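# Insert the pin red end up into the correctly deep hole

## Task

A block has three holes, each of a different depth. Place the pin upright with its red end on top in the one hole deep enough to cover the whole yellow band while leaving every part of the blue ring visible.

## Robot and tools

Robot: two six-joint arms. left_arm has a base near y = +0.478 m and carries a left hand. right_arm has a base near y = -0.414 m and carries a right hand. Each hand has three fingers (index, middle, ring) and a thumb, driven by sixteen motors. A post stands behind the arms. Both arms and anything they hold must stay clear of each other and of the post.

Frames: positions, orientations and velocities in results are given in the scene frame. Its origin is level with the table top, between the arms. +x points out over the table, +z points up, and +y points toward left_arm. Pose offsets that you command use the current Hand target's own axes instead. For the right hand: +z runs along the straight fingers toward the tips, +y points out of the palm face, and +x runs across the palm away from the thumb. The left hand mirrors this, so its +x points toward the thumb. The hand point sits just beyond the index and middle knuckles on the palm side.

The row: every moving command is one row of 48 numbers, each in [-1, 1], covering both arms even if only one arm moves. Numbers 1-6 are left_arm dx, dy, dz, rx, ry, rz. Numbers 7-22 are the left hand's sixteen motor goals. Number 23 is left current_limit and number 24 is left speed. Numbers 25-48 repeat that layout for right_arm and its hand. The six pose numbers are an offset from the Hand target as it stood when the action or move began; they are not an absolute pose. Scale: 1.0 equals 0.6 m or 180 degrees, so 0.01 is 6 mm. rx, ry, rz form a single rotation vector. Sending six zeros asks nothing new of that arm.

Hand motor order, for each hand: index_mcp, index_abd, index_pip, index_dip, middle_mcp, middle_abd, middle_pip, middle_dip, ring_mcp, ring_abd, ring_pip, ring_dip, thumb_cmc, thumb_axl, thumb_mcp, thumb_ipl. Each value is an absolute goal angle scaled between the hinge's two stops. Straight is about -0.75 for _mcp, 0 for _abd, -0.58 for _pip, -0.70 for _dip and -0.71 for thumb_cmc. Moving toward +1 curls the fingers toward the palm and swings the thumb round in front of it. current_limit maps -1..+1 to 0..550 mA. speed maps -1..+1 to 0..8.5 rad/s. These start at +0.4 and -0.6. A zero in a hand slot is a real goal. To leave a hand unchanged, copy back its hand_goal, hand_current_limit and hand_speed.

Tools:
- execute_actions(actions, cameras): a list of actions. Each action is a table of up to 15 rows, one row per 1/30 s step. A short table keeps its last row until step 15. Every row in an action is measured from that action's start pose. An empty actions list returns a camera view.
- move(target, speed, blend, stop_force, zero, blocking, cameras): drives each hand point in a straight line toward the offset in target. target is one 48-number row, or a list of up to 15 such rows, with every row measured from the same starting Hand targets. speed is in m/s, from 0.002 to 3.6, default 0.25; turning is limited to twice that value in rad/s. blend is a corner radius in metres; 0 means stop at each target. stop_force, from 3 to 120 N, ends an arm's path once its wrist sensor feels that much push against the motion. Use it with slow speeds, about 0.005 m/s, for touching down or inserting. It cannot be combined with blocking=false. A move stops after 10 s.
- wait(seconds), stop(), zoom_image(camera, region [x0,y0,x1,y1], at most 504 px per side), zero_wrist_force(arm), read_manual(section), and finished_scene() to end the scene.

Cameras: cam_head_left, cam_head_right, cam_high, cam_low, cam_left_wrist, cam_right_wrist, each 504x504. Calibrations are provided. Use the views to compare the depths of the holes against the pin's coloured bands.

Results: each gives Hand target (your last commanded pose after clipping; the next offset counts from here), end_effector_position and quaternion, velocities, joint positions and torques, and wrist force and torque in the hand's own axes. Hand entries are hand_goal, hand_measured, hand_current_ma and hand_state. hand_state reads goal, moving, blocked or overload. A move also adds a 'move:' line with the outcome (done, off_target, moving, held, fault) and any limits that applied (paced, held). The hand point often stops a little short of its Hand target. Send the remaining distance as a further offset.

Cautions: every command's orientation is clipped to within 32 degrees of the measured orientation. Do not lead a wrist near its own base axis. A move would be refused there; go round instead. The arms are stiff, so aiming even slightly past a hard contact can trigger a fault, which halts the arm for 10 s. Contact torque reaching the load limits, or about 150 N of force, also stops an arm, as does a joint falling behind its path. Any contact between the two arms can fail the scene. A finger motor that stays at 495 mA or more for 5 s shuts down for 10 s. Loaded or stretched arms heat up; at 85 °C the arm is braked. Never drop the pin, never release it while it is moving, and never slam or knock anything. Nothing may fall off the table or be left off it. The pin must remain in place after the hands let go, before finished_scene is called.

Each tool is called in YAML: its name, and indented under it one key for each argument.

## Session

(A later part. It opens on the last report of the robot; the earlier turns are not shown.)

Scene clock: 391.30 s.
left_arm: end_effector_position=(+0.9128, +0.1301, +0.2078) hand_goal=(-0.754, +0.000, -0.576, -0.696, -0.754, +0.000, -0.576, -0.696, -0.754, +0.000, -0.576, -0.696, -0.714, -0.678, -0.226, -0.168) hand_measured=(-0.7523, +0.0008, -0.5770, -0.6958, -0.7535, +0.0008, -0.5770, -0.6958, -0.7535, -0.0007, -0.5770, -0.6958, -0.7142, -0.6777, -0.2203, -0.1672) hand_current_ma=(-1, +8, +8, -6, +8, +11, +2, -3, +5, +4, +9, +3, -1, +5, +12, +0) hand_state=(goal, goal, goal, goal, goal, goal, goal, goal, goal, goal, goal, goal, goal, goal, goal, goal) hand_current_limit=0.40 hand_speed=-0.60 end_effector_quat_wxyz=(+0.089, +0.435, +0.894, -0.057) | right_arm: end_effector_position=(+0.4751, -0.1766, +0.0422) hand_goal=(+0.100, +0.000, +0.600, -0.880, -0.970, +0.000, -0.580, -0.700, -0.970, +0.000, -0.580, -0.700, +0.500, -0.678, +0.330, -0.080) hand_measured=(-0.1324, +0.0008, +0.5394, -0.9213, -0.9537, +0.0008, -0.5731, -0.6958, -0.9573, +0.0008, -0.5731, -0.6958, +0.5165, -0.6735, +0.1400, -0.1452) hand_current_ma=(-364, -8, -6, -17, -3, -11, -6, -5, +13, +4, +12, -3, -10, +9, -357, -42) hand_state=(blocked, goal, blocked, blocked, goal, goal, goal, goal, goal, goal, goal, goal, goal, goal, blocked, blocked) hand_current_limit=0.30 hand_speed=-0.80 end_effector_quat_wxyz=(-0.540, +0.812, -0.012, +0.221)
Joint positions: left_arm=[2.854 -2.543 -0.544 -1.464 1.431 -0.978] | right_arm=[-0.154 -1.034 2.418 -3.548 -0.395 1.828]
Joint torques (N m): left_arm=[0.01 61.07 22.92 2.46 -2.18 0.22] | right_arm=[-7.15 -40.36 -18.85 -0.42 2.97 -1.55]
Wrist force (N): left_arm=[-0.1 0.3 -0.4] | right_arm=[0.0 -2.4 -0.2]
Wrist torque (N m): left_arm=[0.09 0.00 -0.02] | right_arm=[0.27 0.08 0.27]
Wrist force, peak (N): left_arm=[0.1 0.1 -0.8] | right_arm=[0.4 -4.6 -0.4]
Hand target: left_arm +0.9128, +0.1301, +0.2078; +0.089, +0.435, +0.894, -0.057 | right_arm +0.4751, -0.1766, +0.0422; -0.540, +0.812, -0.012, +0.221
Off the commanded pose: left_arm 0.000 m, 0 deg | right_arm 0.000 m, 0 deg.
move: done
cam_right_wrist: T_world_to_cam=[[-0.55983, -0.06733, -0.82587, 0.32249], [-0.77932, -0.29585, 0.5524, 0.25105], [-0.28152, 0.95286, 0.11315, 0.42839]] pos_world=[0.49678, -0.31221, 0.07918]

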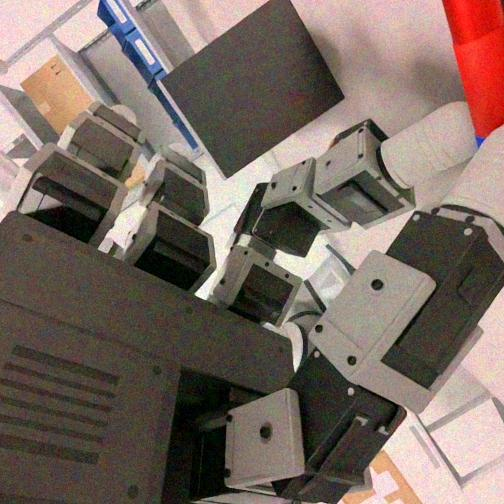

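move:
  target:
    - [0,0,0,0,0,0,-0.754,0,-0.576,-0.696,-0.754,0,-0.576,-0.696,-0.754,0,-0.576,-0.696,-0.714,-0.678,-0.226,-0.168,0.4,-0.6,0,0,0,0,0,0,-0.338,0,0.657,-0.913,-0.97,0,-0.58,-0.7,-0.97,0,-0.58,-0.7,0.5,-0.677,0.0,-0.167,0.4,-0.9]
    - [0,0,0,0,0,0,-0.754,0,-0.576,-0.696,-0.754,0,-0.576,-0.696,-0.754,0,-0.576,-0.696,-0.714,-0.678,-0.226,-0.168,0.4,-0.6,0.0805,-0.206,-0.0747,0,0,0,-0.338,0,0.657,-0.913,-0.97,0,-0.58,-0.7,-0.97,0,-0.58,-0.7,0.5,-0.677,0.0,-0.167,0.6,-0.6]
    - [0,0,0,0,0,0,-0.754,0,-0.576,-0.696,-0.754,0,-0.576,-0.696,-0.754,0,-0.576,-0.696,-0.714,-0.678,-0.226,-0.168,0.4,-0.6,0.0436,-0.1365,-0.2197,0,0,0,-0.338,0,0.657,-0.913,-0.97,0,-0.58,-0.7,-0.97,0,-0.58,-0.7,0.5,-0.677,0.0,-0.167,0.6,-0.6]
  speed: [0.02, 0.12, 0.15]
  blend: [0, 0.02, 0]
  cameras: ["cam_right_wrist","cam_head_right","cam_head_left","cam_high"]

Scene clock: 399.93 s.
left_arm: end_effector_position=(+0.9128, +0.1301, +0.2078) hand_goal=(-0.754, +0.000, -0.576, -0.696, -0.754, +0.000, -0.576, -0.696, -0.754, +0.000, -0.576, -0.696, -0.714, -0.678, -0.226, -0.168) hand_measured=(-0.7535, -0.0007, -0.5757, -0.6958, -0.7535, +0.0008, -0.5770, -0.6958, -0.7535, -0.0007, -0.5770, -0.6958, -0.7142, -0.6767, -0.2203, -0.1672) hand_current_ma=(-1, +8, +8, -8, +4, +6, -7, -5, +5, +0, +7, +2, -9, +9, +12, +3) hand_state=(goal, goal, goal, goal, goal, goal, goal, goal, goal, goal, goal, goal, goal, goal, goal, goal) hand_current_limit=0.40 hand_speed=-0.60 end_effector_quat_wxyz=(+0.089, +0.435, +0.894, -0.057) | right_arm: end_effector_position=(+0.4319, -0.2642, +0.1656) hand_goal=(-0.338, +0.000, +0.656, -0.914, -0.970, +0.000, -0.580, -0.700, -0.970, +0.000, -0.580, -0.700, +0.500, -0.678, +0.000, -0.168) hand_measured=(-0.3217, +0.0008, +0.6459, -0.9200, -0.9537, -0.0007, -0.5731, -0.6945, -0.9561, -0.0007, -0.5718, -0.6958, +0.4964, -0.6809, +0.0004, -0.1662) hand_current_ma=(-12, -7, +11, +0, -4, +6, -9, -23, +9, -3, +5, +5, -20, -23, -2, -3) hand_state=(goal, goal, goal, goal, goal, goal, goal, goal, goal, goal, goal, goal, goal, goal, goal, goal) hand_current_limit=0.60 hand_speed=-0.60 end_effector_quat_wxyz=(-0.540, +0.812, -0.012, +0.221)
Joint positions: left_arm=[2.854 -2.543 -0.544 -1.464 1.431 -0.978] | right_arm=[-0.433 -1.774 2.441 -2.09 -0.329 1.041]
Joint torques (N m): left_arm=[1.36 60.47 22.52 2.6 -2.25 0.22] | right_arm=[-7.28 -19.81 -31.87 -0.72 3.79 -1.27]
Wrist force (N): left_arm=[0.2 0.1 -0.5] | right_arm=[-0.1 1.9 0.3]
Wrist torque (N m): left_arm=[0.06 -0.03 0.01] | right_arm=[0.50 0.10 0.24]
Wrist force, peak (N): left_arm=[0.0 -0.2 -0.8] | right_arm=[0.1 -2.9 -0.4]
Hand target: left_arm +0.9128, +0.1301, +0.2078; +0.089, +0.435, +0.894, -0.057 | right_arm +0.4319, -0.2643, +0.1656; -0.540, +0.812, -0.012, +0.221
Off the commanded pose: left_arm 0.000 m, 0 deg | right_arm 0.000 m, 0 deg.
move: done; blend cut to 0 m at target 2
cam_right_wrist: T_world_to_cam=[[-0.55987, -0.06739, -0.82583, 0.39425], [-0.77946, -0.29523, 0.55252, 0.1235], [-0.28104, 0.95305, 0.11276, 0.48565]] pos_world=[0.45348, -0.39981, 0.20258]
Images, in order (width x height): cam_head_left 504x504, cam_head_right 504x504, cam_high 504x504, cam_right_wrist 504x504.

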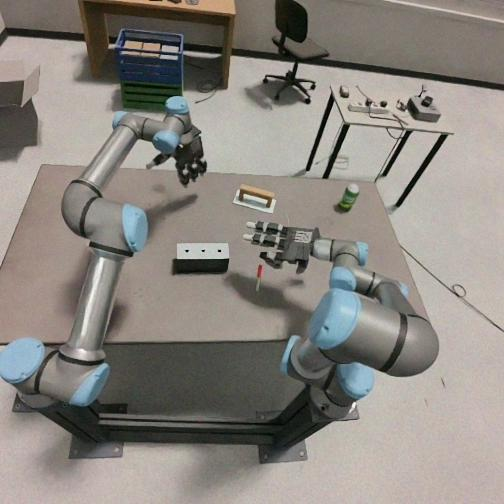

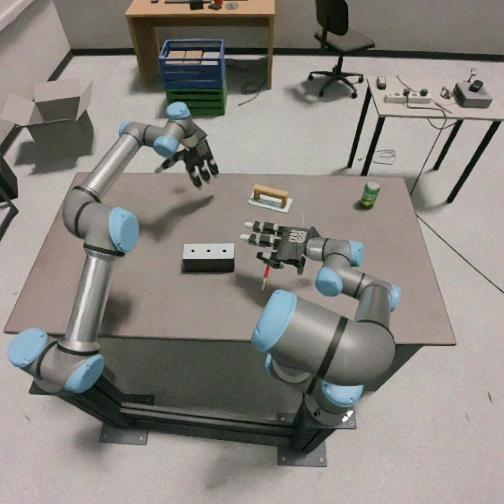

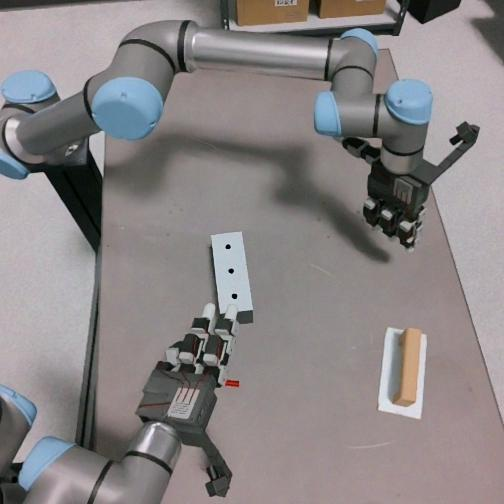

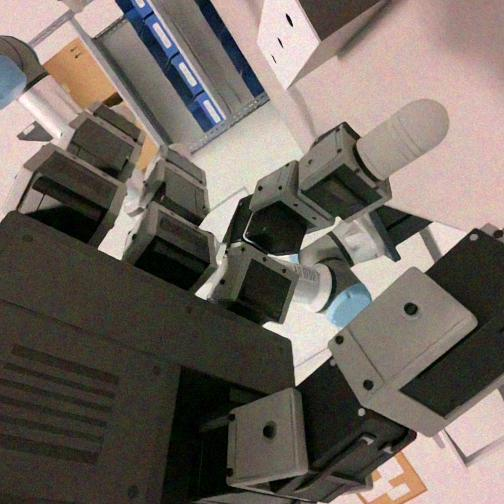

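zoom_image:
  camera: "cam_head_left"
  region: [230, 250, 290, 310]

zoom_image:
  camera: "cam_head_right"
  region: [235, 250, 295, 310]

zoom_image:
  camera: "cam_high"
  region: [200, 350, 260, 410]

Scaled by 8.400 from the camera's image (finer frame: 720x720).

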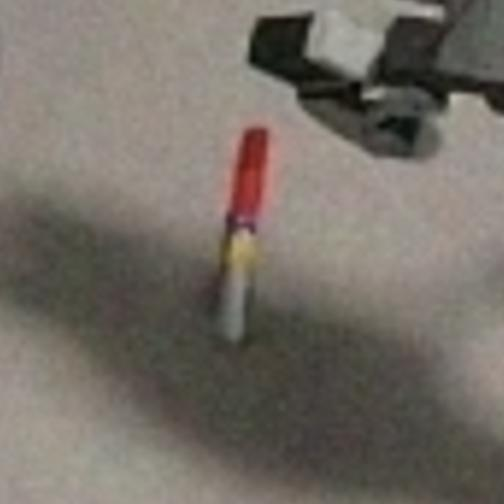

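Scaled by 8.400 from the camera's image (finer frame: 720x720).

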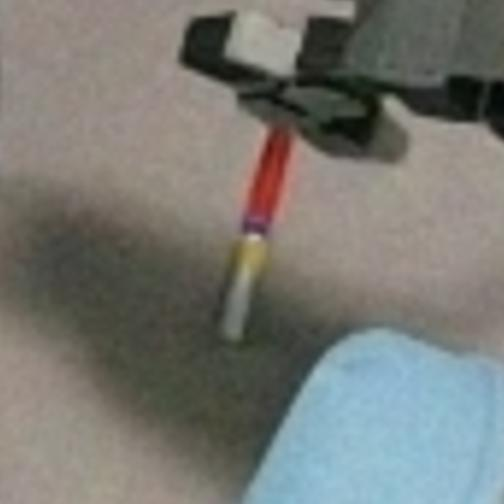

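Scaled by 8.400 from the camera's image (finer frame: 720x720).

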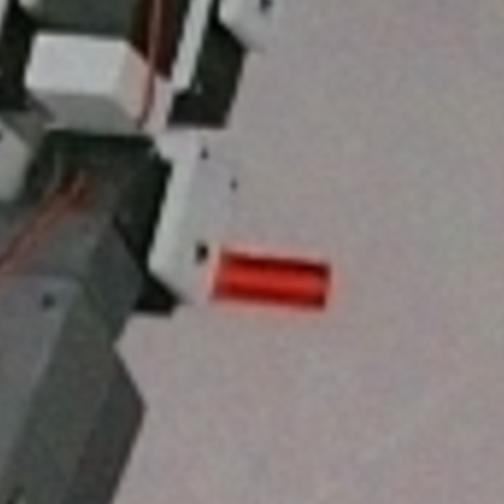

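move:
  target: [0,0,0,0,0,0,-0.754,0,-0.576,-0.696,-0.754,0,-0.576,-0.696,-0.754,0,-0.576,-0.696,-0.714,-0.678,-0.226,-0.168,0.4,-0.6,-0.0052,-0.0105,0.0525,-0.1065,0.3995,0.2634,-0.89,0,0.063,-0.316,-0.97,0,-0.58,-0.7,-0.97,0,-0.58,-0.7,0.5,-0.677,-0.1124,-0.1135,0.6,-0.6]
  speed: 0.35
  cameras: ["cam_right_wrist","cam_head_right","cam_high"]

Scene clock: 409.97 s.
left_arm: end_effector_position=(+0.9128, +0.1301, +0.2078) hand_goal=(-0.754, +0.000, -0.576, -0.696, -0.754, +0.000, -0.576, -0.696, -0.754, +0.000, -0.576, -0.696, -0.714, -0.678, -0.226, -0.168) hand_measured=(-0.7535, -0.0007, -0.5770, -0.6958, -0.7535, -0.0007, -0.5770, -0.6958, -0.7535, -0.0007, -0.5770, -0.6958, -0.7154, -0.6777, -0.2203, -0.1681) hand_current_ma=(-3, +11, +10, -7, +4, +9, +0, -1, -1, +4, +7, +3, -3, +8, +5, +5) hand_state=(goal, goal, goal, goal, goal, goal, goal, goal, goal, goal, goal, goal, goal, goal, goal, goal) hand_current_limit=0.40 hand_speed=-0.60 end_effector_quat_wxyz=(+0.089, +0.435, +0.894, -0.057) | right_arm: end_effector_position=(+0.4394, -0.2334, +0.1601) hand_goal=(-0.890, +0.000, +0.062, -0.316, -0.970, +0.000, -0.580, -0.700, -0.970, +0.000, -0.580, -0.700, +0.500, -0.678, -0.112, -0.114) hand_measured=(-0.8656, -0.0007, +0.0659, -0.3187, -0.9537, +0.0023, -0.5731, -0.6958, -0.9573, +0.0023, -0.5718, -0.6958, +0.5065, -0.6798, -0.1084, -0.1119) hand_current_ma=(-17, +7, +5, -6, -12, +10, +5, -3, -5, +12, +7, +5, -11, -5, +5, -7) hand_state=(blocked, goal, goal, goal, goal, goal, goal, goal, goal, goal, goal, goal, goal, goal, goal, goal) hand_current_limit=0.60 hand_speed=-0.60 end_effector_quat_wxyz=(+0.341, -0.535, +0.652, -0.415)
Joint positions: left_arm=[2.854 -2.543 -0.544 -1.464 1.431 -0.978] | right_arm=[0.228 -1.438 2.482 -3.716 -1.935 3.32]
Joint torques (N m): left_arm=[1.16 60.43 23 2.53 -2.33 0.17] | right_arm=[5.92 -5.31 -26.16 -0.63 -2.22 1.79]
Wrist force (N): left_arm=[0.2 -0.4 -0.3] | right_arm=[0.4 1.8 0.4]
Wrist torque (N m): left_arm=[-0.04 -0.04 0.02] | right_arm=[0.42 -0.03 0.15]
Wrist force, peak (N): left_arm=[0.1 0.4 -0.8] | right_arm=[-0.1 2.6 0.1]
Hand target: left_arm +0.9128, +0.1301, +0.2078; +0.089, +0.435, +0.894, -0.057 | right_arm +0.4394, -0.2334, +0.1601; +0.341, -0.535, +0.652, -0.415
Off the commanded pose: left_arm 0.000 m, 0 deg | right_arm 0.000 m, 0 deg.
move: done
cam_right_wrist: T_world_to_cam=[[-0.1152, 0.81117, -0.57335, 0.36513], [-0.33615, 0.51131, 0.79093, 0.09681], [0.93474, 0.28385, 0.21377, -0.24756]] pos_world=[0.30601, -0.27541, 0.1857]
Images, in order (width x height): cam_head_right 504x504, cam_high 504x504, cam_right_wrist 504x504.

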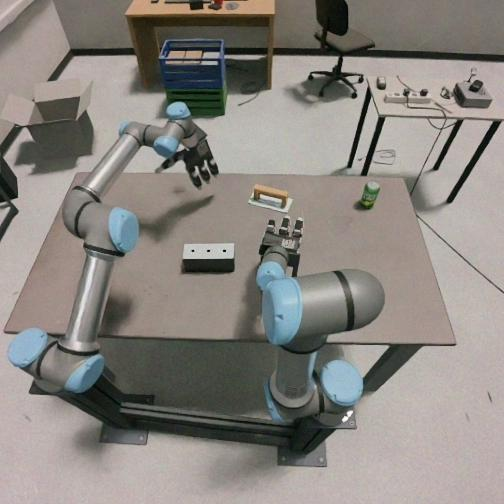

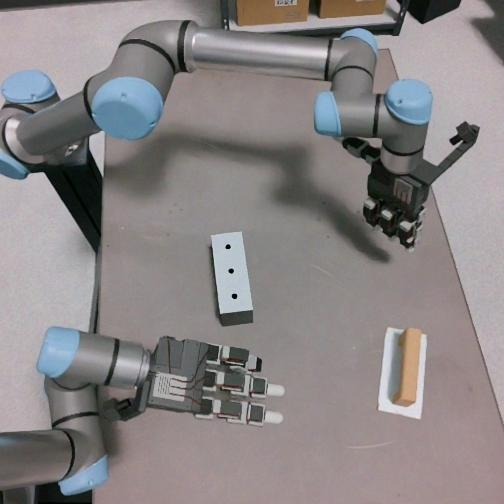

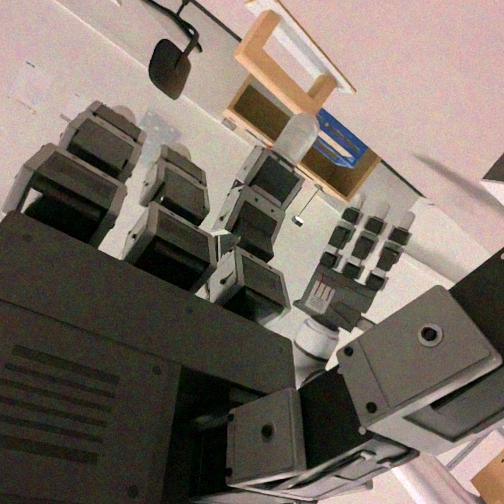

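move:
  target: [0,0,0,0,0,0,-0.754,0,-0.576,-0.696,-0.754,0,-0.576,-0.696,-0.754,0,-0.576,-0.696,-0.714,-0.678,-0.226,-0.168,0.4,-0.6,0,0.1663,0.0775,0,0,0,-0.89,0,0.063,-0.316,-0.97,0,-0.58,-0.7,-0.97,0,-0.58,-0.7,0.5,-0.677,-0.1124,-0.1135,0.6,-0.6]
  speed: 0.1
  stop_force: 8
  cameras: ["cam_right_wrist","cam_head_left","cam_head_right","cam_high","cam_low"]

Scene clock: 414.47 s.
left_arm: end_effector_position=(+0.9128, +0.1301, +0.2078) hand_goal=(-0.754, +0.000, -0.576, -0.696, -0.754, +0.000, -0.576, -0.696, -0.754, +0.000, -0.576, -0.696, -0.714, -0.678, -0.226, -0.168) hand_measured=(-0.7547, +0.0008, -0.5770, -0.6958, -0.7535, +0.0008, -0.5770, -0.6958, -0.7535, -0.0007, -0.5757, -0.6958, -0.7142, -0.6767, -0.2203, -0.1672) hand_current_ma=(+0, +5, +8, -3, +3, +11, -1, -3, +6, +2, +6, +1, -3, +6, +8, +3) hand_state=(goal, goal, goal, goal, goal, goal, goal, goal, goal, goal, goal, goal, goal, goal, goal, goal) hand_current_limit=0.40 hand_speed=-0.60 end_effector_quat_wxyz=(+0.089, +0.435, +0.894, -0.057) | right_arm: end_effector_position=(+0.4393, -0.2334, +0.0500) hand_goal=(-0.890, +0.000, +0.062, -0.316, -0.970, +0.000, -0.580, -0.700, -0.970, +0.000, -0.580, -0.700, +0.500, -0.678, -0.112, -0.114) hand_measured=(-0.8656, +0.0008, +0.0659, -0.3174, -0.9524, +0.0008, -0.5731, -0.6958, -0.9561, +0.0008, -0.5731, -0.6945, +0.5052, -0.6798, -0.1084, -0.1129) hand_current_ma=(+9, +16, +7, +8, -8, +4, -6, +5, +8, +5, +9, -4, -14, -9, -8, +0) hand_state=(blocked, goal, goal, goal, goal, goal, goal, goal, goal, goal, goal, goal, goal, goal, goal, goal) hand_current_limit=0.60 hand_speed=-0.60 end_effector_quat_wxyz=(+0.341, -0.535, +0.652, -0.415)
Joint positions: left_arm=[2.854 -2.543 -0.544 -1.464 1.431 -0.978] | right_arm=[0.228 -1.024 2.512 -4.159 -1.935 3.321]
Joint torques (N m): left_arm=[0.25 60.76 22.96 2.5 -2.25 0.29] | right_arm=[5.39 -13.9 -17.73 -4.19 -0.43 -1.44]
Wrist force (N): left_arm=[0.1 -0.1 -0.4] | right_arm=[0.3 1.5 -0.2]
Wrist torque (N m): left_arm=[0.02 -0.03 0.01] | right_arm=[0.45 0.00 0.27]
Wrist force, peak (N): left_arm=[0.3 0.4 -0.6] | right_arm=[0.4 2.2 0.1]
Hand target: left_arm +0.9128, +0.1301, +0.2078; +0.089, +0.435, +0.894, -0.057 | right_arm +0.4393, -0.2333, +0.0500; +0.341, -0.535, +0.652, -0.415
Off the commanded pose: left_arm 0.000 m, 0 deg | right_arm 0.000 m, 0 deg.
move: done
cam_right_wrist: T_world_to_cam=[[-0.11495, 0.81125, -0.57329, 0.3019], [-0.33585, 0.51139, 0.791, 0.18366], [0.93488, 0.28346, 0.21367, -0.22412]] pos_world=[0.30591, -0.27531, 0.0757]
Images, in order (width x height): cam_head_left 504x504, cam_head_right 504x504, cam_high 504x504, cam_low 504x504, cam_right_wrist 504x504.

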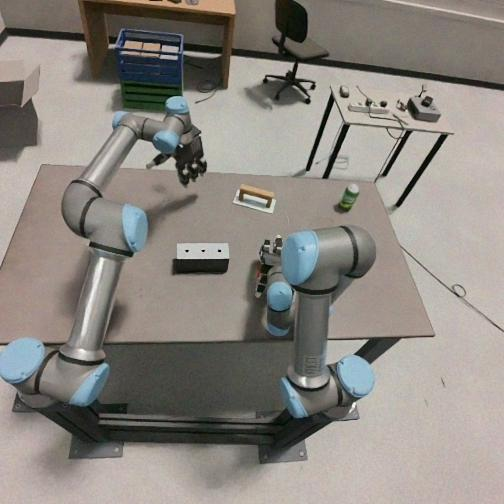

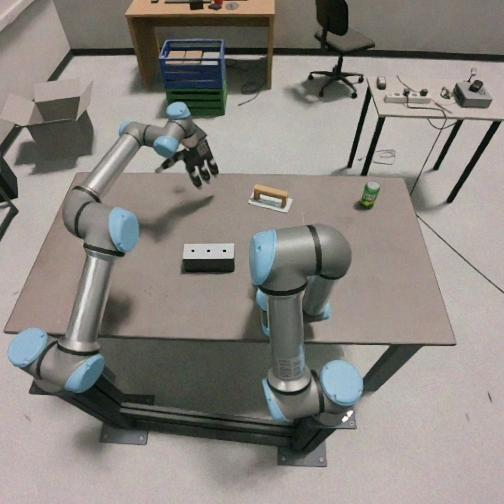

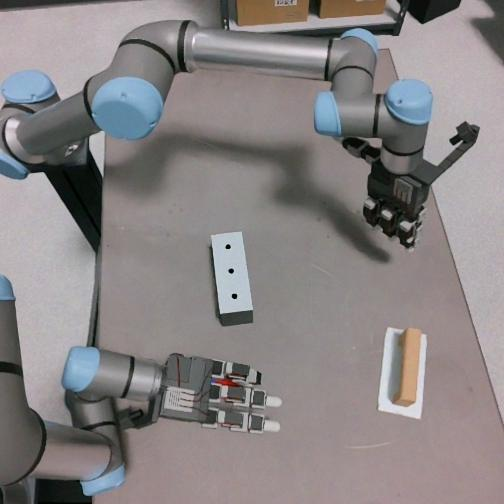

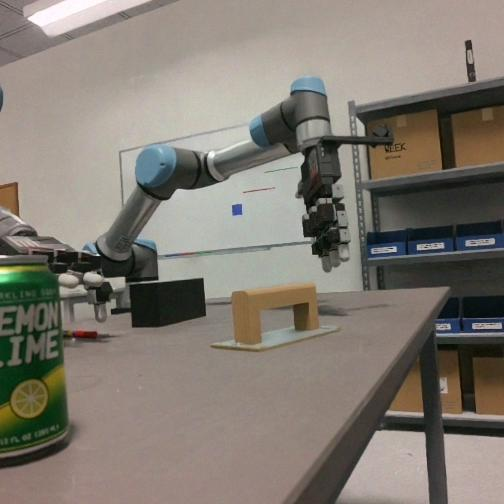

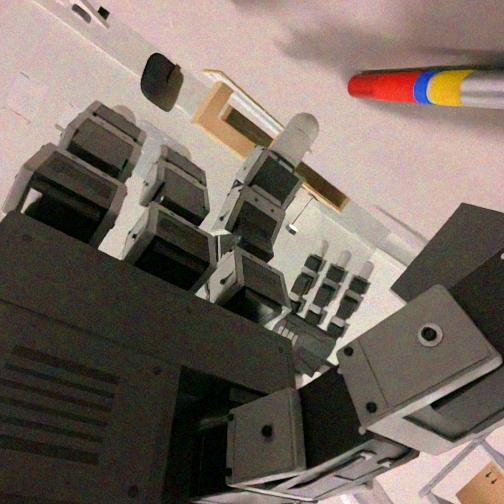

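zoom_image:
  camera: "cam_right_wrist"
  region: [264, 20, 504, 180]

zoom_image:
  camera: "cam_low"
  region: [0, 230, 160, 370]

Scaled by 2.100 from the camera's image (finer frame: 720x720).

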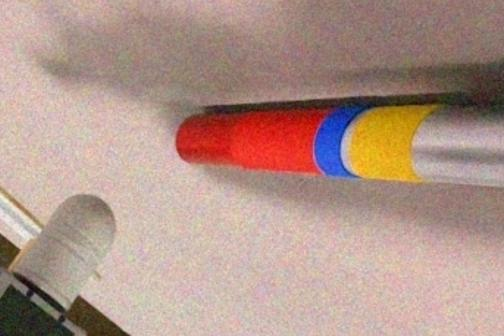

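Scaled by 3.150 from the camera's image (finer frame: 720x720).

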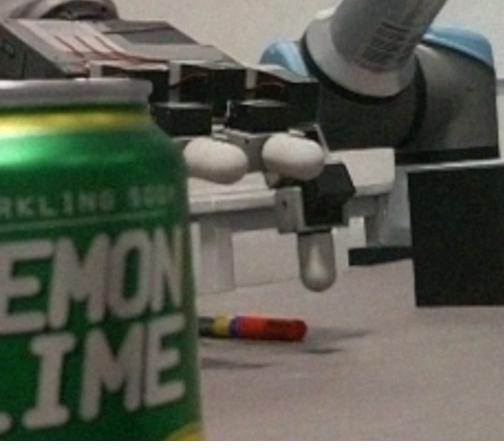

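move:
  target: [0,0,0,0,0,0,-0.754,0,-0.576,-0.696,-0.754,0,-0.576,-0.696,-0.754,0,-0.576,-0.696,-0.714,-0.678,-0.226,-0.168,0.4,-0.6,-0.0043,0.0257,0.0197,0,0,0,-0.89,0,0.063,-0.316,-0.97,0,-0.58,-0.7,-0.97,0,-0.58,-0.7,0.5,-0.677,-0.1124,-0.1135,0.6,-0.6]
  speed: 0.03
  stop_force: 6
  cameras: ["cam_right_wrist","cam_low"]

zoom_image:
  camera: "cam_right_wrist"
  region: [264, 0, 504, 240]

zoom_image:
  camera: "cam_low"
  region: [60, 270, 160, 360]

Scene clock: 425.47 s.
left_arm: end_effector_position=(+0.9128, +0.1301, +0.2078) hand_goal=(-0.754, +0.000, -0.576, -0.696, -0.754, +0.000, -0.576, -0.696, -0.754, +0.000, -0.576, -0.696, -0.714, -0.678, -0.226, -0.168) hand_measured=(-0.7535, +0.0008, -0.5770, -0.6958, -0.7535, -0.0007, -0.5770, -0.6958, -0.7535, -0.0007, -0.5757, -0.6958, -0.7142, -0.6777, -0.2203, -0.1681) hand_current_ma=(+1, +7, +8, -2, +1, +9, +2, -7, +1, +2, +7, +0, -8, +5, +13, +3) hand_state=(goal, goal, goal, goal, goal, goal, goal, goal, goal, goal, goal, goal, goal, goal, goal, goal) hand_current_limit=0.40 hand_speed=-0.60 end_effector_quat_wxyz=(+0.089, +0.435, +0.894, -0.057) | right_arm: end_effector_position=(+0.4439, -0.2316, +0.0310) hand_goal=(-0.890, +0.000, +0.062, -0.316, -0.970, +0.000, -0.580, -0.700, -0.970, +0.000, -0.580, -0.700, +0.500, -0.678, -0.112, -0.114) hand_measured=(-0.8656, +0.0008, +0.0659, -0.3174, -0.9537, -0.0007, -0.5731, -0.6945, -0.9573, +0.0008, -0.5731, -0.6958, +0.5052, -0.6798, -0.1094, -0.1119) hand_current_ma=(-5, +18, +3, +1, +5, -1, -3, -8, +2, -6, +4, -3, -11, -9, -5, +2) hand_state=(blocked, goal, goal, goal, goal, goal, goal, goal, goal, goal, goal, goal, goal, goal, goal, goal) hand_current_limit=0.60 hand_speed=-0.60 end_effector_quat_wxyz=(+0.341, -0.535, +0.652, -0.415)
Joint positions: left_arm=[2.854 -2.543 -0.544 -1.464 1.431 -0.978] | right_arm=[0.23 -0.949 2.492 -4.214 -1.938 3.322]
Joint torques (N m): left_arm=[0.17 59.82 22.94 2.49 -2.33 0.23] | right_arm=[6.06 -15.02 -16.56 -4.23 -2.35 1.82]
Wrist force (N): left_arm=[0.2 0.1 -0.4] | right_arm=[0.3 1.5 0.3]
Wrist torque (N m): left_arm=[0.05 -0.04 0.01] | right_arm=[0.40 -0.02 0.16]
Wrist force, peak (N): left_arm=[0.0 0.0 -0.9] | right_arm=[0.8 1.9 0.2]
Hand target: left_arm +0.9128, +0.1301, +0.2078; +0.089, +0.435, +0.894, -0.057 | right_arm +0.4439, -0.2316, +0.0310; +0.341, -0.535, +0.652, -0.415
Off the commanded pose: left_arm 0.000 m, 0 deg | right_arm 0.000 m, 0 deg.
move: done
cam_right_wrist: T_world_to_cam=[[-0.11495, 0.81125, -0.57329, 0.29016], [-0.33585, 0.51139, 0.791, 0.19936], [0.93488, 0.28346, 0.21367, -0.22485]] pos_world=[0.31051, -0.27361, 0.0567]
Images, in order (width x height): cam_low 504x504, cam_right_wrist 504x504.

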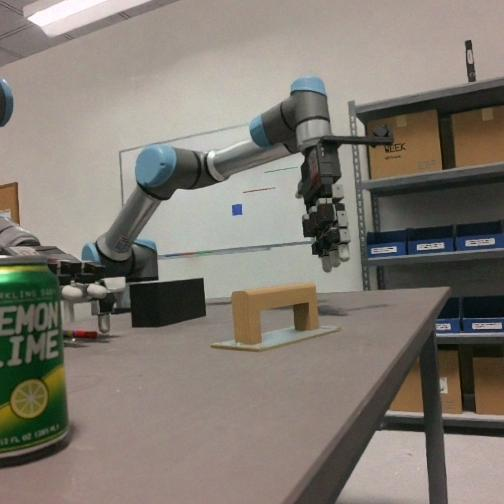

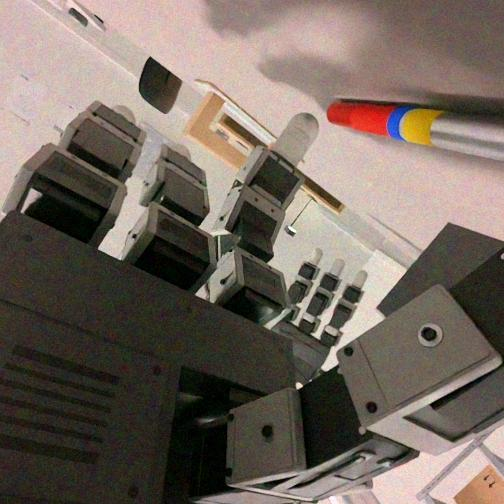

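Scaled by 2.100 from the camera's image (finer frame: 720x720).

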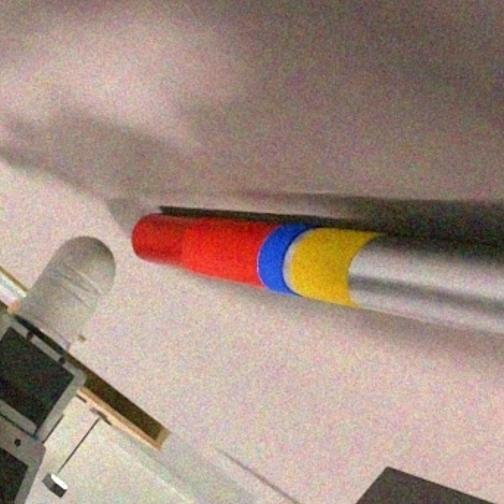

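Scaled by 5.040 from the camera's image (finer frame: 720x720).

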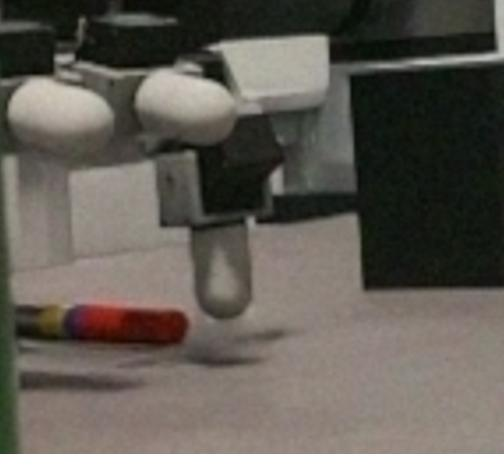

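move:
  target: [0,0,0,0,0,0,-0.754,0,-0.576,-0.696,-0.754,0,-0.576,-0.696,-0.754,0,-0.576,-0.696,-0.714,-0.678,-0.226,-0.168,0.4,-0.6,0,0,0,0,0,0,-0.775,0,0.063,-0.316,-0.97,0,-0.58,-0.7,-0.97,0,-0.58,-0.7,0.5,-0.677,-0.1124,-0.1135,-0.2,-0.85]
  speed: 0.02
  cameras: ["cam_right_wrist","cam_low"]

zoom_image:
  camera: "cam_right_wrist"
  region: [264, 0, 504, 240]

zoom_image:
  camera: "cam_low"
  region: [60, 270, 160, 360]

Scene clock: 427.33 s.
left_arm: end_effector_position=(+0.9128, +0.1301, +0.2078) hand_goal=(-0.754, +0.000, -0.576, -0.696, -0.754, +0.000, -0.576, -0.696, -0.754, +0.000, -0.576, -0.696, -0.714, -0.678, -0.226, -0.168) hand_measured=(-0.7523, -0.0007, -0.5770, -0.6958, -0.7535, -0.0007, -0.5770, -0.6958, -0.7523, +0.0008, -0.5770, -0.6958, -0.7142, -0.6777, -0.2203, -0.1681) hand_current_ma=(+1, +9, +11, -5, +4, +12, +2, -5, +4, +3, +6, +3, -3, +5, +13, -3) hand_state=(goal, goal, goal, goal, goal, goal, goal, goal, goal, goal, goal, goal, goal, goal, goal, goal) hand_current_limit=0.40 hand_speed=-0.60 end_effector_quat_wxyz=(+0.089, +0.435, +0.894, -0.057) | right_arm: end_effector_position=(+0.4439, -0.2316, +0.0310) hand_goal=(-0.776, +0.000, +0.062, -0.316, -0.970, +0.000, -0.580, -0.700, -0.970, +0.000, -0.580, -0.700, +0.500, -0.678, -0.112, -0.114) hand_measured=(-0.7643, +0.0008, +0.0646, -0.3174, -0.9537, +0.0008, -0.5731, -0.6958, -0.9573, +0.0008, -0.5731, -0.6945, +0.5052, -0.6798, -0.1084, -0.1119) hand_current_ma=(-15, +4, +10, -3, +9, +1, -12, -7, -1, +17, -1, -2, -9, -4, -4, +10) hand_state=(goal, goal, goal, goal, goal, goal, goal, goal, goal, goal, goal, goal, goal, goal, goal, goal) hand_current_limit=-0.20 hand_speed=-0.85 end_effector_quat_wxyz=(+0.341, -0.535, +0.652, -0.415)
Joint positions: left_arm=[2.854 -2.543 -0.544 -1.464 1.431 -0.978] | right_arm=[0.23 -0.949 2.492 -4.214 -1.938 3.322]
Joint torques (N m): left_arm=[0.89 60.92 23.59 2.54 -2.35 0.29] | right_arm=[5.72 -14.85 -16.51 -4.19 -2.49 1.25]
Wrist force (N): left_arm=[0.1 -0.3 -0.4] | right_arm=[0.0 1.5 0.3]
Wrist torque (N m): left_arm=[0.00 -0.03 0.02] | right_arm=[0.41 0.02 0.13]
Wrist force, peak (N): left_arm=[0.0 0.0 -0.9] | right_arm=[0.6 1.9 0.3]
Hand target: left_arm +0.9128, +0.1301, +0.2078; +0.089, +0.435, +0.894, -0.057 | right_arm +0.4439, -0.2316, +0.0310; +0.341, -0.535, +0.652, -0.415
Off the commanded pose: left_arm 0.000 m, 0 deg | right_arm 0.000 m, 0 deg.
move: done
cam_right_wrist: T_world_to_cam=[[-0.11495, 0.81125, -0.57329, 0.29016], [-0.33585, 0.51139, 0.791, 0.19936], [0.93488, 0.28346, 0.21367, -0.22485]] pos_world=[0.31051, -0.27361, 0.0567]
Images, in order (width x height): cam_low 504x504, cam_right_wrist 504x504.

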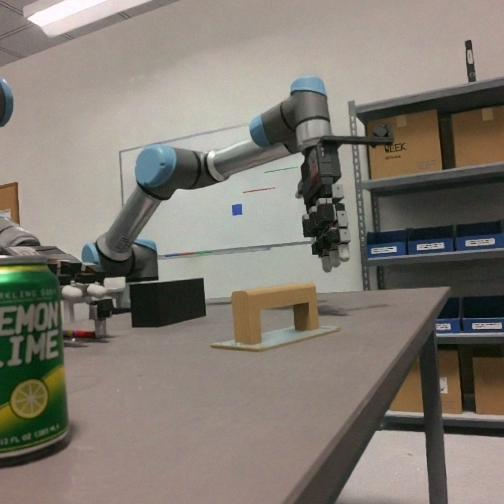

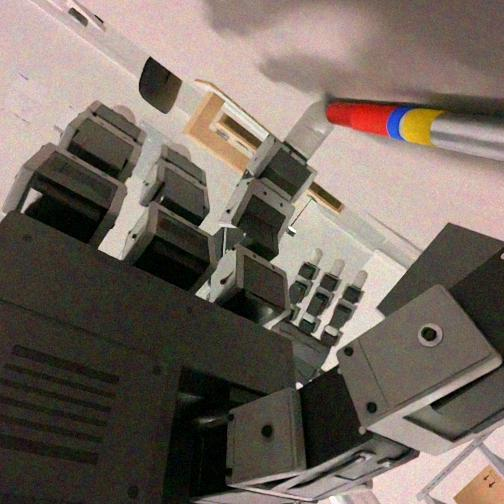

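Scaled by 2.100 from the camera's image (finer frame: 720x720).

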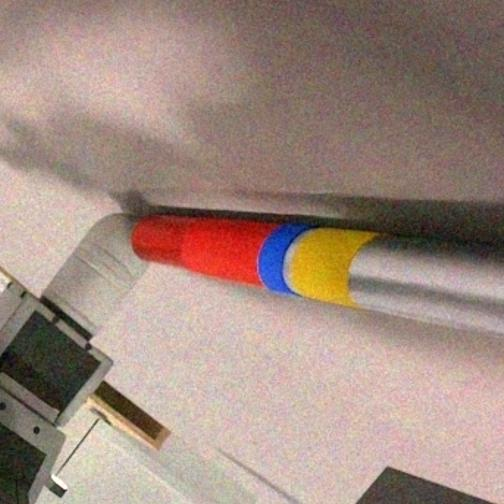

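Scaled by 5.040 from the camera's image (finer frame: 720x720).

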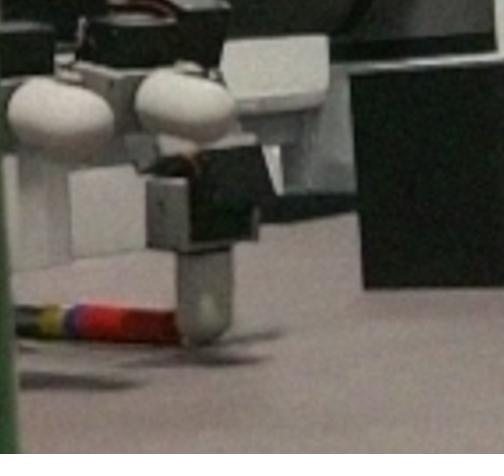

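move:
  target: [0,0,0,0,0,0,-0.754,0,-0.576,-0.696,-0.754,0,-0.576,-0.696,-0.754,0,-0.576,-0.696,-0.714,-0.678,-0.226,-0.168,0.4,-0.6,0,0,0,0,0,0,-0.775,0,0.063,-0.316,-0.97,0,-0.58,-0.7,-0.97,0,-0.58,-0.7,0.5,-0.677,0.05,-0.1135,-0.2,-0.93]
  speed: 0.02
  cameras: ["cam_right_wrist"]

zoom_image:
  camera: "cam_right_wrist"
  region: [264, 0, 504, 240]

Scene clock: 429.80 s.
left_arm: end_effector_position=(+0.9128, +0.1301, +0.2078) hand_goal=(-0.754, +0.000, -0.576, -0.696, -0.754, +0.000, -0.576, -0.696, -0.754, +0.000, -0.576, -0.696, -0.714, -0.678, -0.226, -0.168) hand_measured=(-0.7535, -0.0007, -0.5770, -0.6958, -0.7535, +0.0008, -0.5770, -0.6971, -0.7523, -0.0007, -0.5770, -0.6958, -0.7142, -0.6767, -0.2203, -0.1681) hand_current_ma=(+5, +10, +9, -6, +2, +8, +1, -6, +6, -1, +9, +0, -6, +8, +8, +0) hand_state=(goal, goal, goal, goal, goal, goal, goal, goal, goal, goal, goal, goal, goal, goal, goal, goal) hand_current_limit=0.40 hand_speed=-0.60 end_effector_quat_wxyz=(+0.089, +0.435, +0.894, -0.057) | right_arm: end_effector_position=(+0.4439, -0.2316, +0.0310) hand_goal=(-0.776, +0.000, +0.062, -0.316, -0.970, +0.000, -0.580, -0.700, -0.970, +0.000, -0.580, -0.700, +0.500, -0.678, +0.050, -0.114) hand_measured=(-0.7643, -0.0007, +0.0646, -0.3187, -0.9537, +0.0008, -0.5731, -0.6958, -0.9561, +0.0023, -0.5731, -0.6958, +0.5040, -0.6788, +0.0380, -0.1176) hand_current_ma=(-4, -12, +10, +11, -5, -2, -13, -13, +6, +2, -6, +1, -9, +2, +5, +2) hand_state=(goal, goal, goal, goal, goal, goal, goal, goal, goal, goal, goal, goal, goal, goal, goal, goal) hand_current_limit=-0.20 hand_speed=-0.93 end_effector_quat_wxyz=(+0.341, -0.535, +0.652, -0.415)
Joint positions: left_arm=[2.854 -2.543 -0.544 -1.464 1.431 -0.978] | right_arm=[0.23 -0.949 2.492 -4.214 -1.938 3.322]
Joint torques (N m): left_arm=[0.75 60.69 23.18 2.55 -2.3 0.25] | right_arm=[6.11 -15.87 -16.57 -3.79 -2.43 0.5]
Wrist force (N): left_arm=[0.2 0.1 -0.1] | right_arm=[0.1 1.9 0.0]
Wrist torque (N m): left_arm=[0.02 -0.02 0.01] | right_arm=[0.45 0.02 0.14]
Wrist force, peak (N): left_arm=[0.2 0.2 -0.8] | right_arm=[0.2 2.0 0.0]
Hand target: left_arm +0.9128, +0.1301, +0.2078; +0.089, +0.435, +0.894, -0.057 | right_arm +0.4439, -0.2316, +0.0310; +0.341, -0.535, +0.652, -0.415
Off the commanded pose: left_arm 0.000 m, 0 deg | right_arm 0.000 m, 0 deg.
move: done
cam_right_wrist: T_world_to_cam=[[-0.11495, 0.81125, -0.57329, 0.29016], [-0.33585, 0.51139, 0.791, 0.19936], [0.93488, 0.28346, 0.21367, -0.22485]] pos_world=[0.31051, -0.27361, 0.0567]

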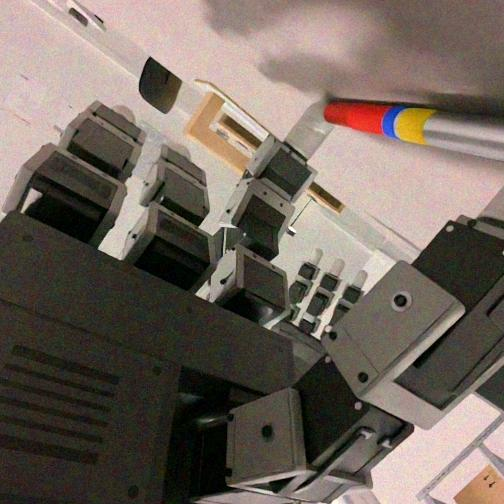

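Scaled by 2.100 from the camera's image (finer frame: 720x720).

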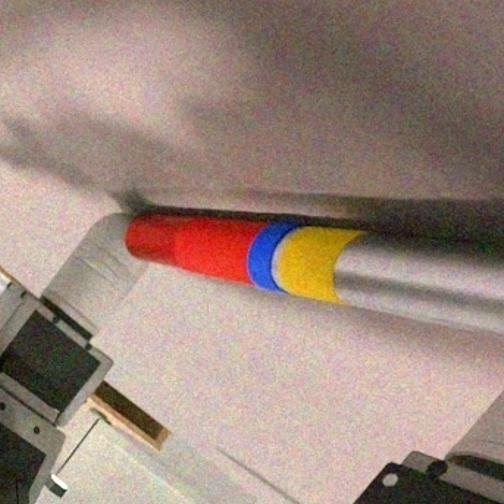

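move:
  target: [0,0,0,0,0,0,-0.754,0,-0.576,-0.696,-0.754,0,-0.576,-0.696,-0.754,0,-0.576,-0.696,-0.714,-0.678,-0.226,-0.168,0.4,-0.6,0,0,0,0,0,0,-0.70,0,0.063,-0.316,-0.97,0,-0.58,-0.7,-0.97,0,-0.58,-0.7,0.5,-0.677,0.2,-0.1135,0.0,-0.93]
  speed: 0.02
  cameras: ["cam_right_wrist","cam_low"]

zoom_image:
  camera: "cam_right_wrist"
  region: [264, 0, 504, 240]

zoom_image:
  camera: "cam_low"
  region: [60, 270, 160, 360]

Scene clock: 432.50 s.
left_arm: end_effector_position=(+0.9128, +0.1301, +0.2078) hand_goal=(-0.754, +0.000, -0.576, -0.696, -0.754, +0.000, -0.576, -0.696, -0.754, +0.000, -0.576, -0.696, -0.714, -0.678, -0.226, -0.168) hand_measured=(-0.7535, +0.0008, -0.5770, -0.6958, -0.7523, -0.0007, -0.5770, -0.6958, -0.7523, -0.0007, -0.5770, -0.6958, -0.7142, -0.6777, -0.2203, -0.1681) hand_current_ma=(+3, +7, +10, -2, +5, +12, +0, -6, -1, +6, +6, -2, -9, +7, +5, +2) hand_state=(goal, goal, goal, goal, goal, goal, goal, goal, goal, goal, goal, goal, goal, goal, goal, goal) hand_current_limit=0.40 hand_speed=-0.60 end_effector_quat_wxyz=(+0.089, +0.435, +0.894, -0.057) | right_arm: end_effector_position=(+0.4439, -0.2316, +0.0310) hand_goal=(-0.700, +0.000, +0.062, -0.316, -0.970, +0.000, -0.580, -0.700, -0.970, +0.000, -0.580, -0.700, +0.500, -0.678, +0.200, -0.114) hand_measured=(-0.7547, -0.0007, +0.0261, -0.3340, -0.9549, +0.0008, -0.5731, -0.6958, -0.9561, +0.0008, -0.5731, -0.6945, +0.5052, -0.6746, +0.0935, -0.1424) hand_current_ma=(-22, -6, +11, -12, -12, -4, +4, -5, +9, +7, +5, -4, -4, +2, -91, +0) hand_state=(blocked, goal, blocked, goal, goal, goal, goal, goal, goal, goal, goal, goal, goal, goal, blocked, blocked) hand_current_limit=0.00 hand_speed=-0.93 end_effector_quat_wxyz=(+0.341, -0.535, +0.652, -0.415)
Joint positions: left_arm=[2.854 -2.543 -0.544 -1.464 1.431 -0.978] | right_arm=[0.23 -0.949 2.492 -4.214 -1.938 3.322]
Joint torques (N m): left_arm=[0.29 60.54 23.08 2.63 -2.37 0.35] | right_arm=[3.91 -17.09 -16.13 -3.6 -2.35 -0.09]
Wrist force (N): left_arm=[0.1 -0.2 -0.5] | right_arm=[0.2 1.3 -0.1]
Wrist torque (N m): left_arm=[0.02 -0.03 0.02] | right_arm=[0.46 -0.01 0.15]
Wrist force, peak (N): left_arm=[0.2 -0.1 -0.8] | right_arm=[0.1 -0.5 -2.2]
Hand target: left_arm +0.9128, +0.1301, +0.2078; +0.089, +0.435, +0.894, -0.057 | right_arm +0.4439, -0.2316, +0.0310; +0.341, -0.535, +0.652, -0.415
Off the commanded pose: left_arm 0.000 m, 0 deg | right_arm 0.000 m, 0 deg.
move: done
cam_right_wrist: T_world_to_cam=[[-0.11495, 0.81125, -0.57329, 0.29016], [-0.33585, 0.51139, 0.791, 0.19936], [0.93488, 0.28346, 0.21367, -0.22485]] pos_world=[0.31051, -0.27361, 0.0567]
Images, in order (width x height): cam_low 504x504, cam_right_wrist 504x504.

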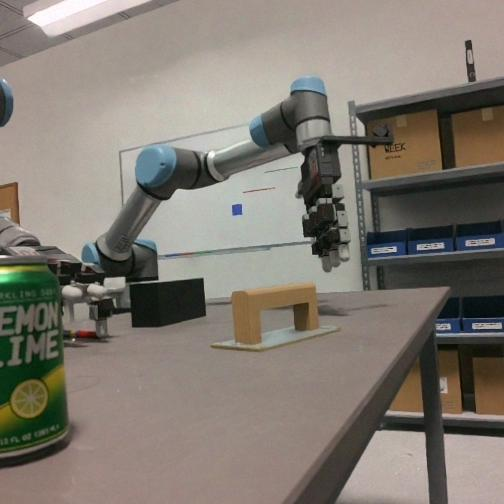

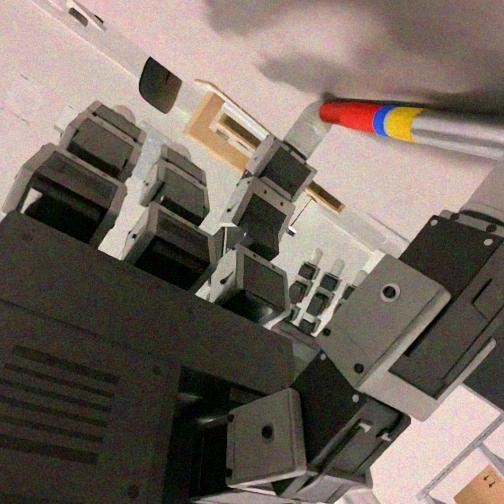

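Scaled by 2.100 from the camera's image (finer frame: 720x720).

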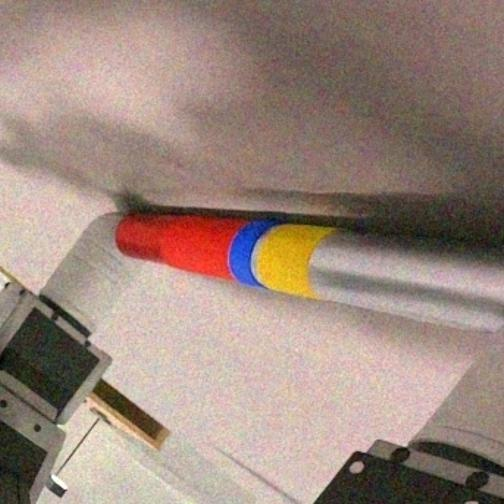

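Scaled by 5.040 from the camera's image (finer frame: 720x720).

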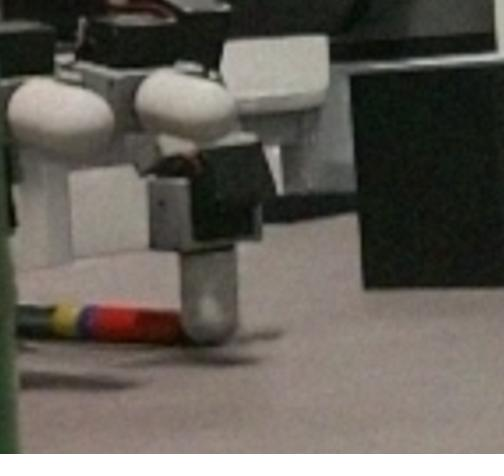

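move:
  target: [0,0,0,0,0,0,-0.754,0,-0.576,-0.696,-0.754,0,-0.576,-0.696,-0.754,0,-0.576,-0.696,-0.714,-0.678,-0.226,-0.168,0.4,-0.6,0,0,0,0,0,0,-0.63,0,0.11,-0.27,-0.97,0,-0.58,-0.7,-0.97,0,-0.58,-0.7,0.5,-0.677,0.3,-0.06,0.3,-0.93]
  speed: 0.02
  cameras: ["cam_right_wrist"]

zoom_image:
  camera: "cam_right_wrist"
  region: [264, 0, 504, 240]

Scene clock: 435.87 s.
left_arm: end_effector_position=(+0.9128, +0.1301, +0.2078) hand_goal=(-0.754, +0.000, -0.576, -0.696, -0.754, +0.000, -0.576, -0.696, -0.754, +0.000, -0.576, -0.696, -0.714, -0.678, -0.226, -0.168) hand_measured=(-0.7535, +0.0008, -0.5757, -0.6958, -0.7535, +0.0008, -0.5770, -0.6958, -0.7535, -0.0007, -0.5770, -0.6958, -0.7142, -0.6777, -0.2203, -0.1681) hand_current_ma=(+5, +10, +7, -5, +10, +11, +2, -4, +3, +0, +5, +3, -3, +12, +12, +6) hand_state=(goal, goal, goal, goal, goal, goal, goal, goal, goal, goal, goal, goal, goal, goal, goal, goal) hand_current_limit=0.40 hand_speed=-0.60 end_effector_quat_wxyz=(+0.089, +0.435, +0.894, -0.057) | right_arm: end_effector_position=(+0.4439, -0.2316, +0.0310) hand_goal=(-0.630, +0.000, +0.110, -0.270, -0.970, +0.000, -0.580, -0.700, -0.970, +0.000, -0.580, -0.700, +0.500, -0.678, +0.300, -0.060) hand_measured=(-0.7571, +0.0008, +0.0248, -0.3352, -0.9537, +0.0023, -0.5731, -0.6958, -0.9573, +0.0008, -0.5718, -0.6958, +0.5052, -0.6735, +0.1004, -0.1424) hand_current_ma=(-108, +3, -36, -6, -6, +11, -3, +9, +0, +7, +10, -7, -12, -8, -356, -64) hand_state=(blocked, goal, blocked, blocked, goal, goal, goal, goal, goal, goal, goal, goal, goal, goal, moving, blocked) hand_current_limit=0.30 hand_speed=-0.93 end_effector_quat_wxyz=(+0.341, -0.535, +0.652, -0.415)
Joint positions: left_arm=[2.854 -2.543 -0.544 -1.464 1.431 -0.978] | right_arm=[0.23 -0.949 2.492 -4.214 -1.938 3.322]
Joint torques (N m): left_arm=[0.52 60.13 23.05 2.46 -2.34 0.28] | right_arm=[2.91 -17.65 -16.17 -3.1 -2.32 -1.1]
Wrist force (N): left_arm=[0.0 0.0 -0.7] | right_arm=[0.6 2.4 0.4]
Wrist torque (N m): left_arm=[0.07 -0.01 -0.01] | right_arm=[0.47 -0.04 0.17]
Wrist force, peak (N): left_arm=[0.4 -0.4 -0.6] | right_arm=[0.6 2.4 0.4]
Hand target: left_arm +0.9128, +0.1301, +0.2078; +0.089, +0.435, +0.894, -0.057 | right_arm +0.4439, -0.2316, +0.0310; +0.341, -0.535, +0.652, -0.415
Off the commanded pose: left_arm 0.000 m, 0 deg | right_arm 0.000 m, 0 deg.
move: done
cam_right_wrist: T_world_to_cam=[[-0.11495, 0.81125, -0.57329, 0.29016], [-0.33585, 0.51139, 0.791, 0.19936], [0.93488, 0.28346, 0.21367, -0.22485]] pos_world=[0.31051, -0.27361, 0.0567]

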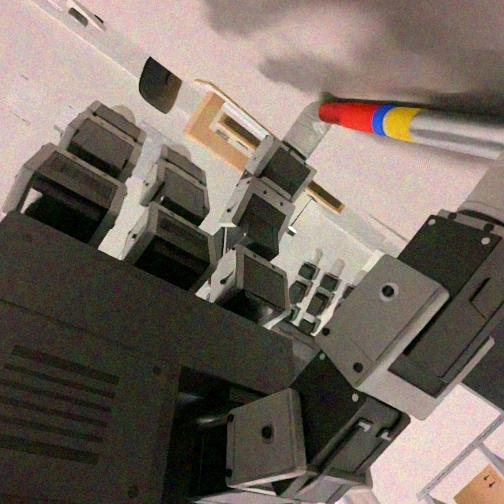

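Scaled by 2.100 from the camera's image (finer frame: 720x720).

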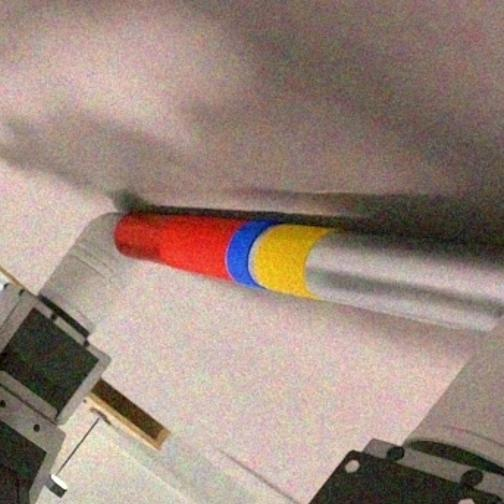

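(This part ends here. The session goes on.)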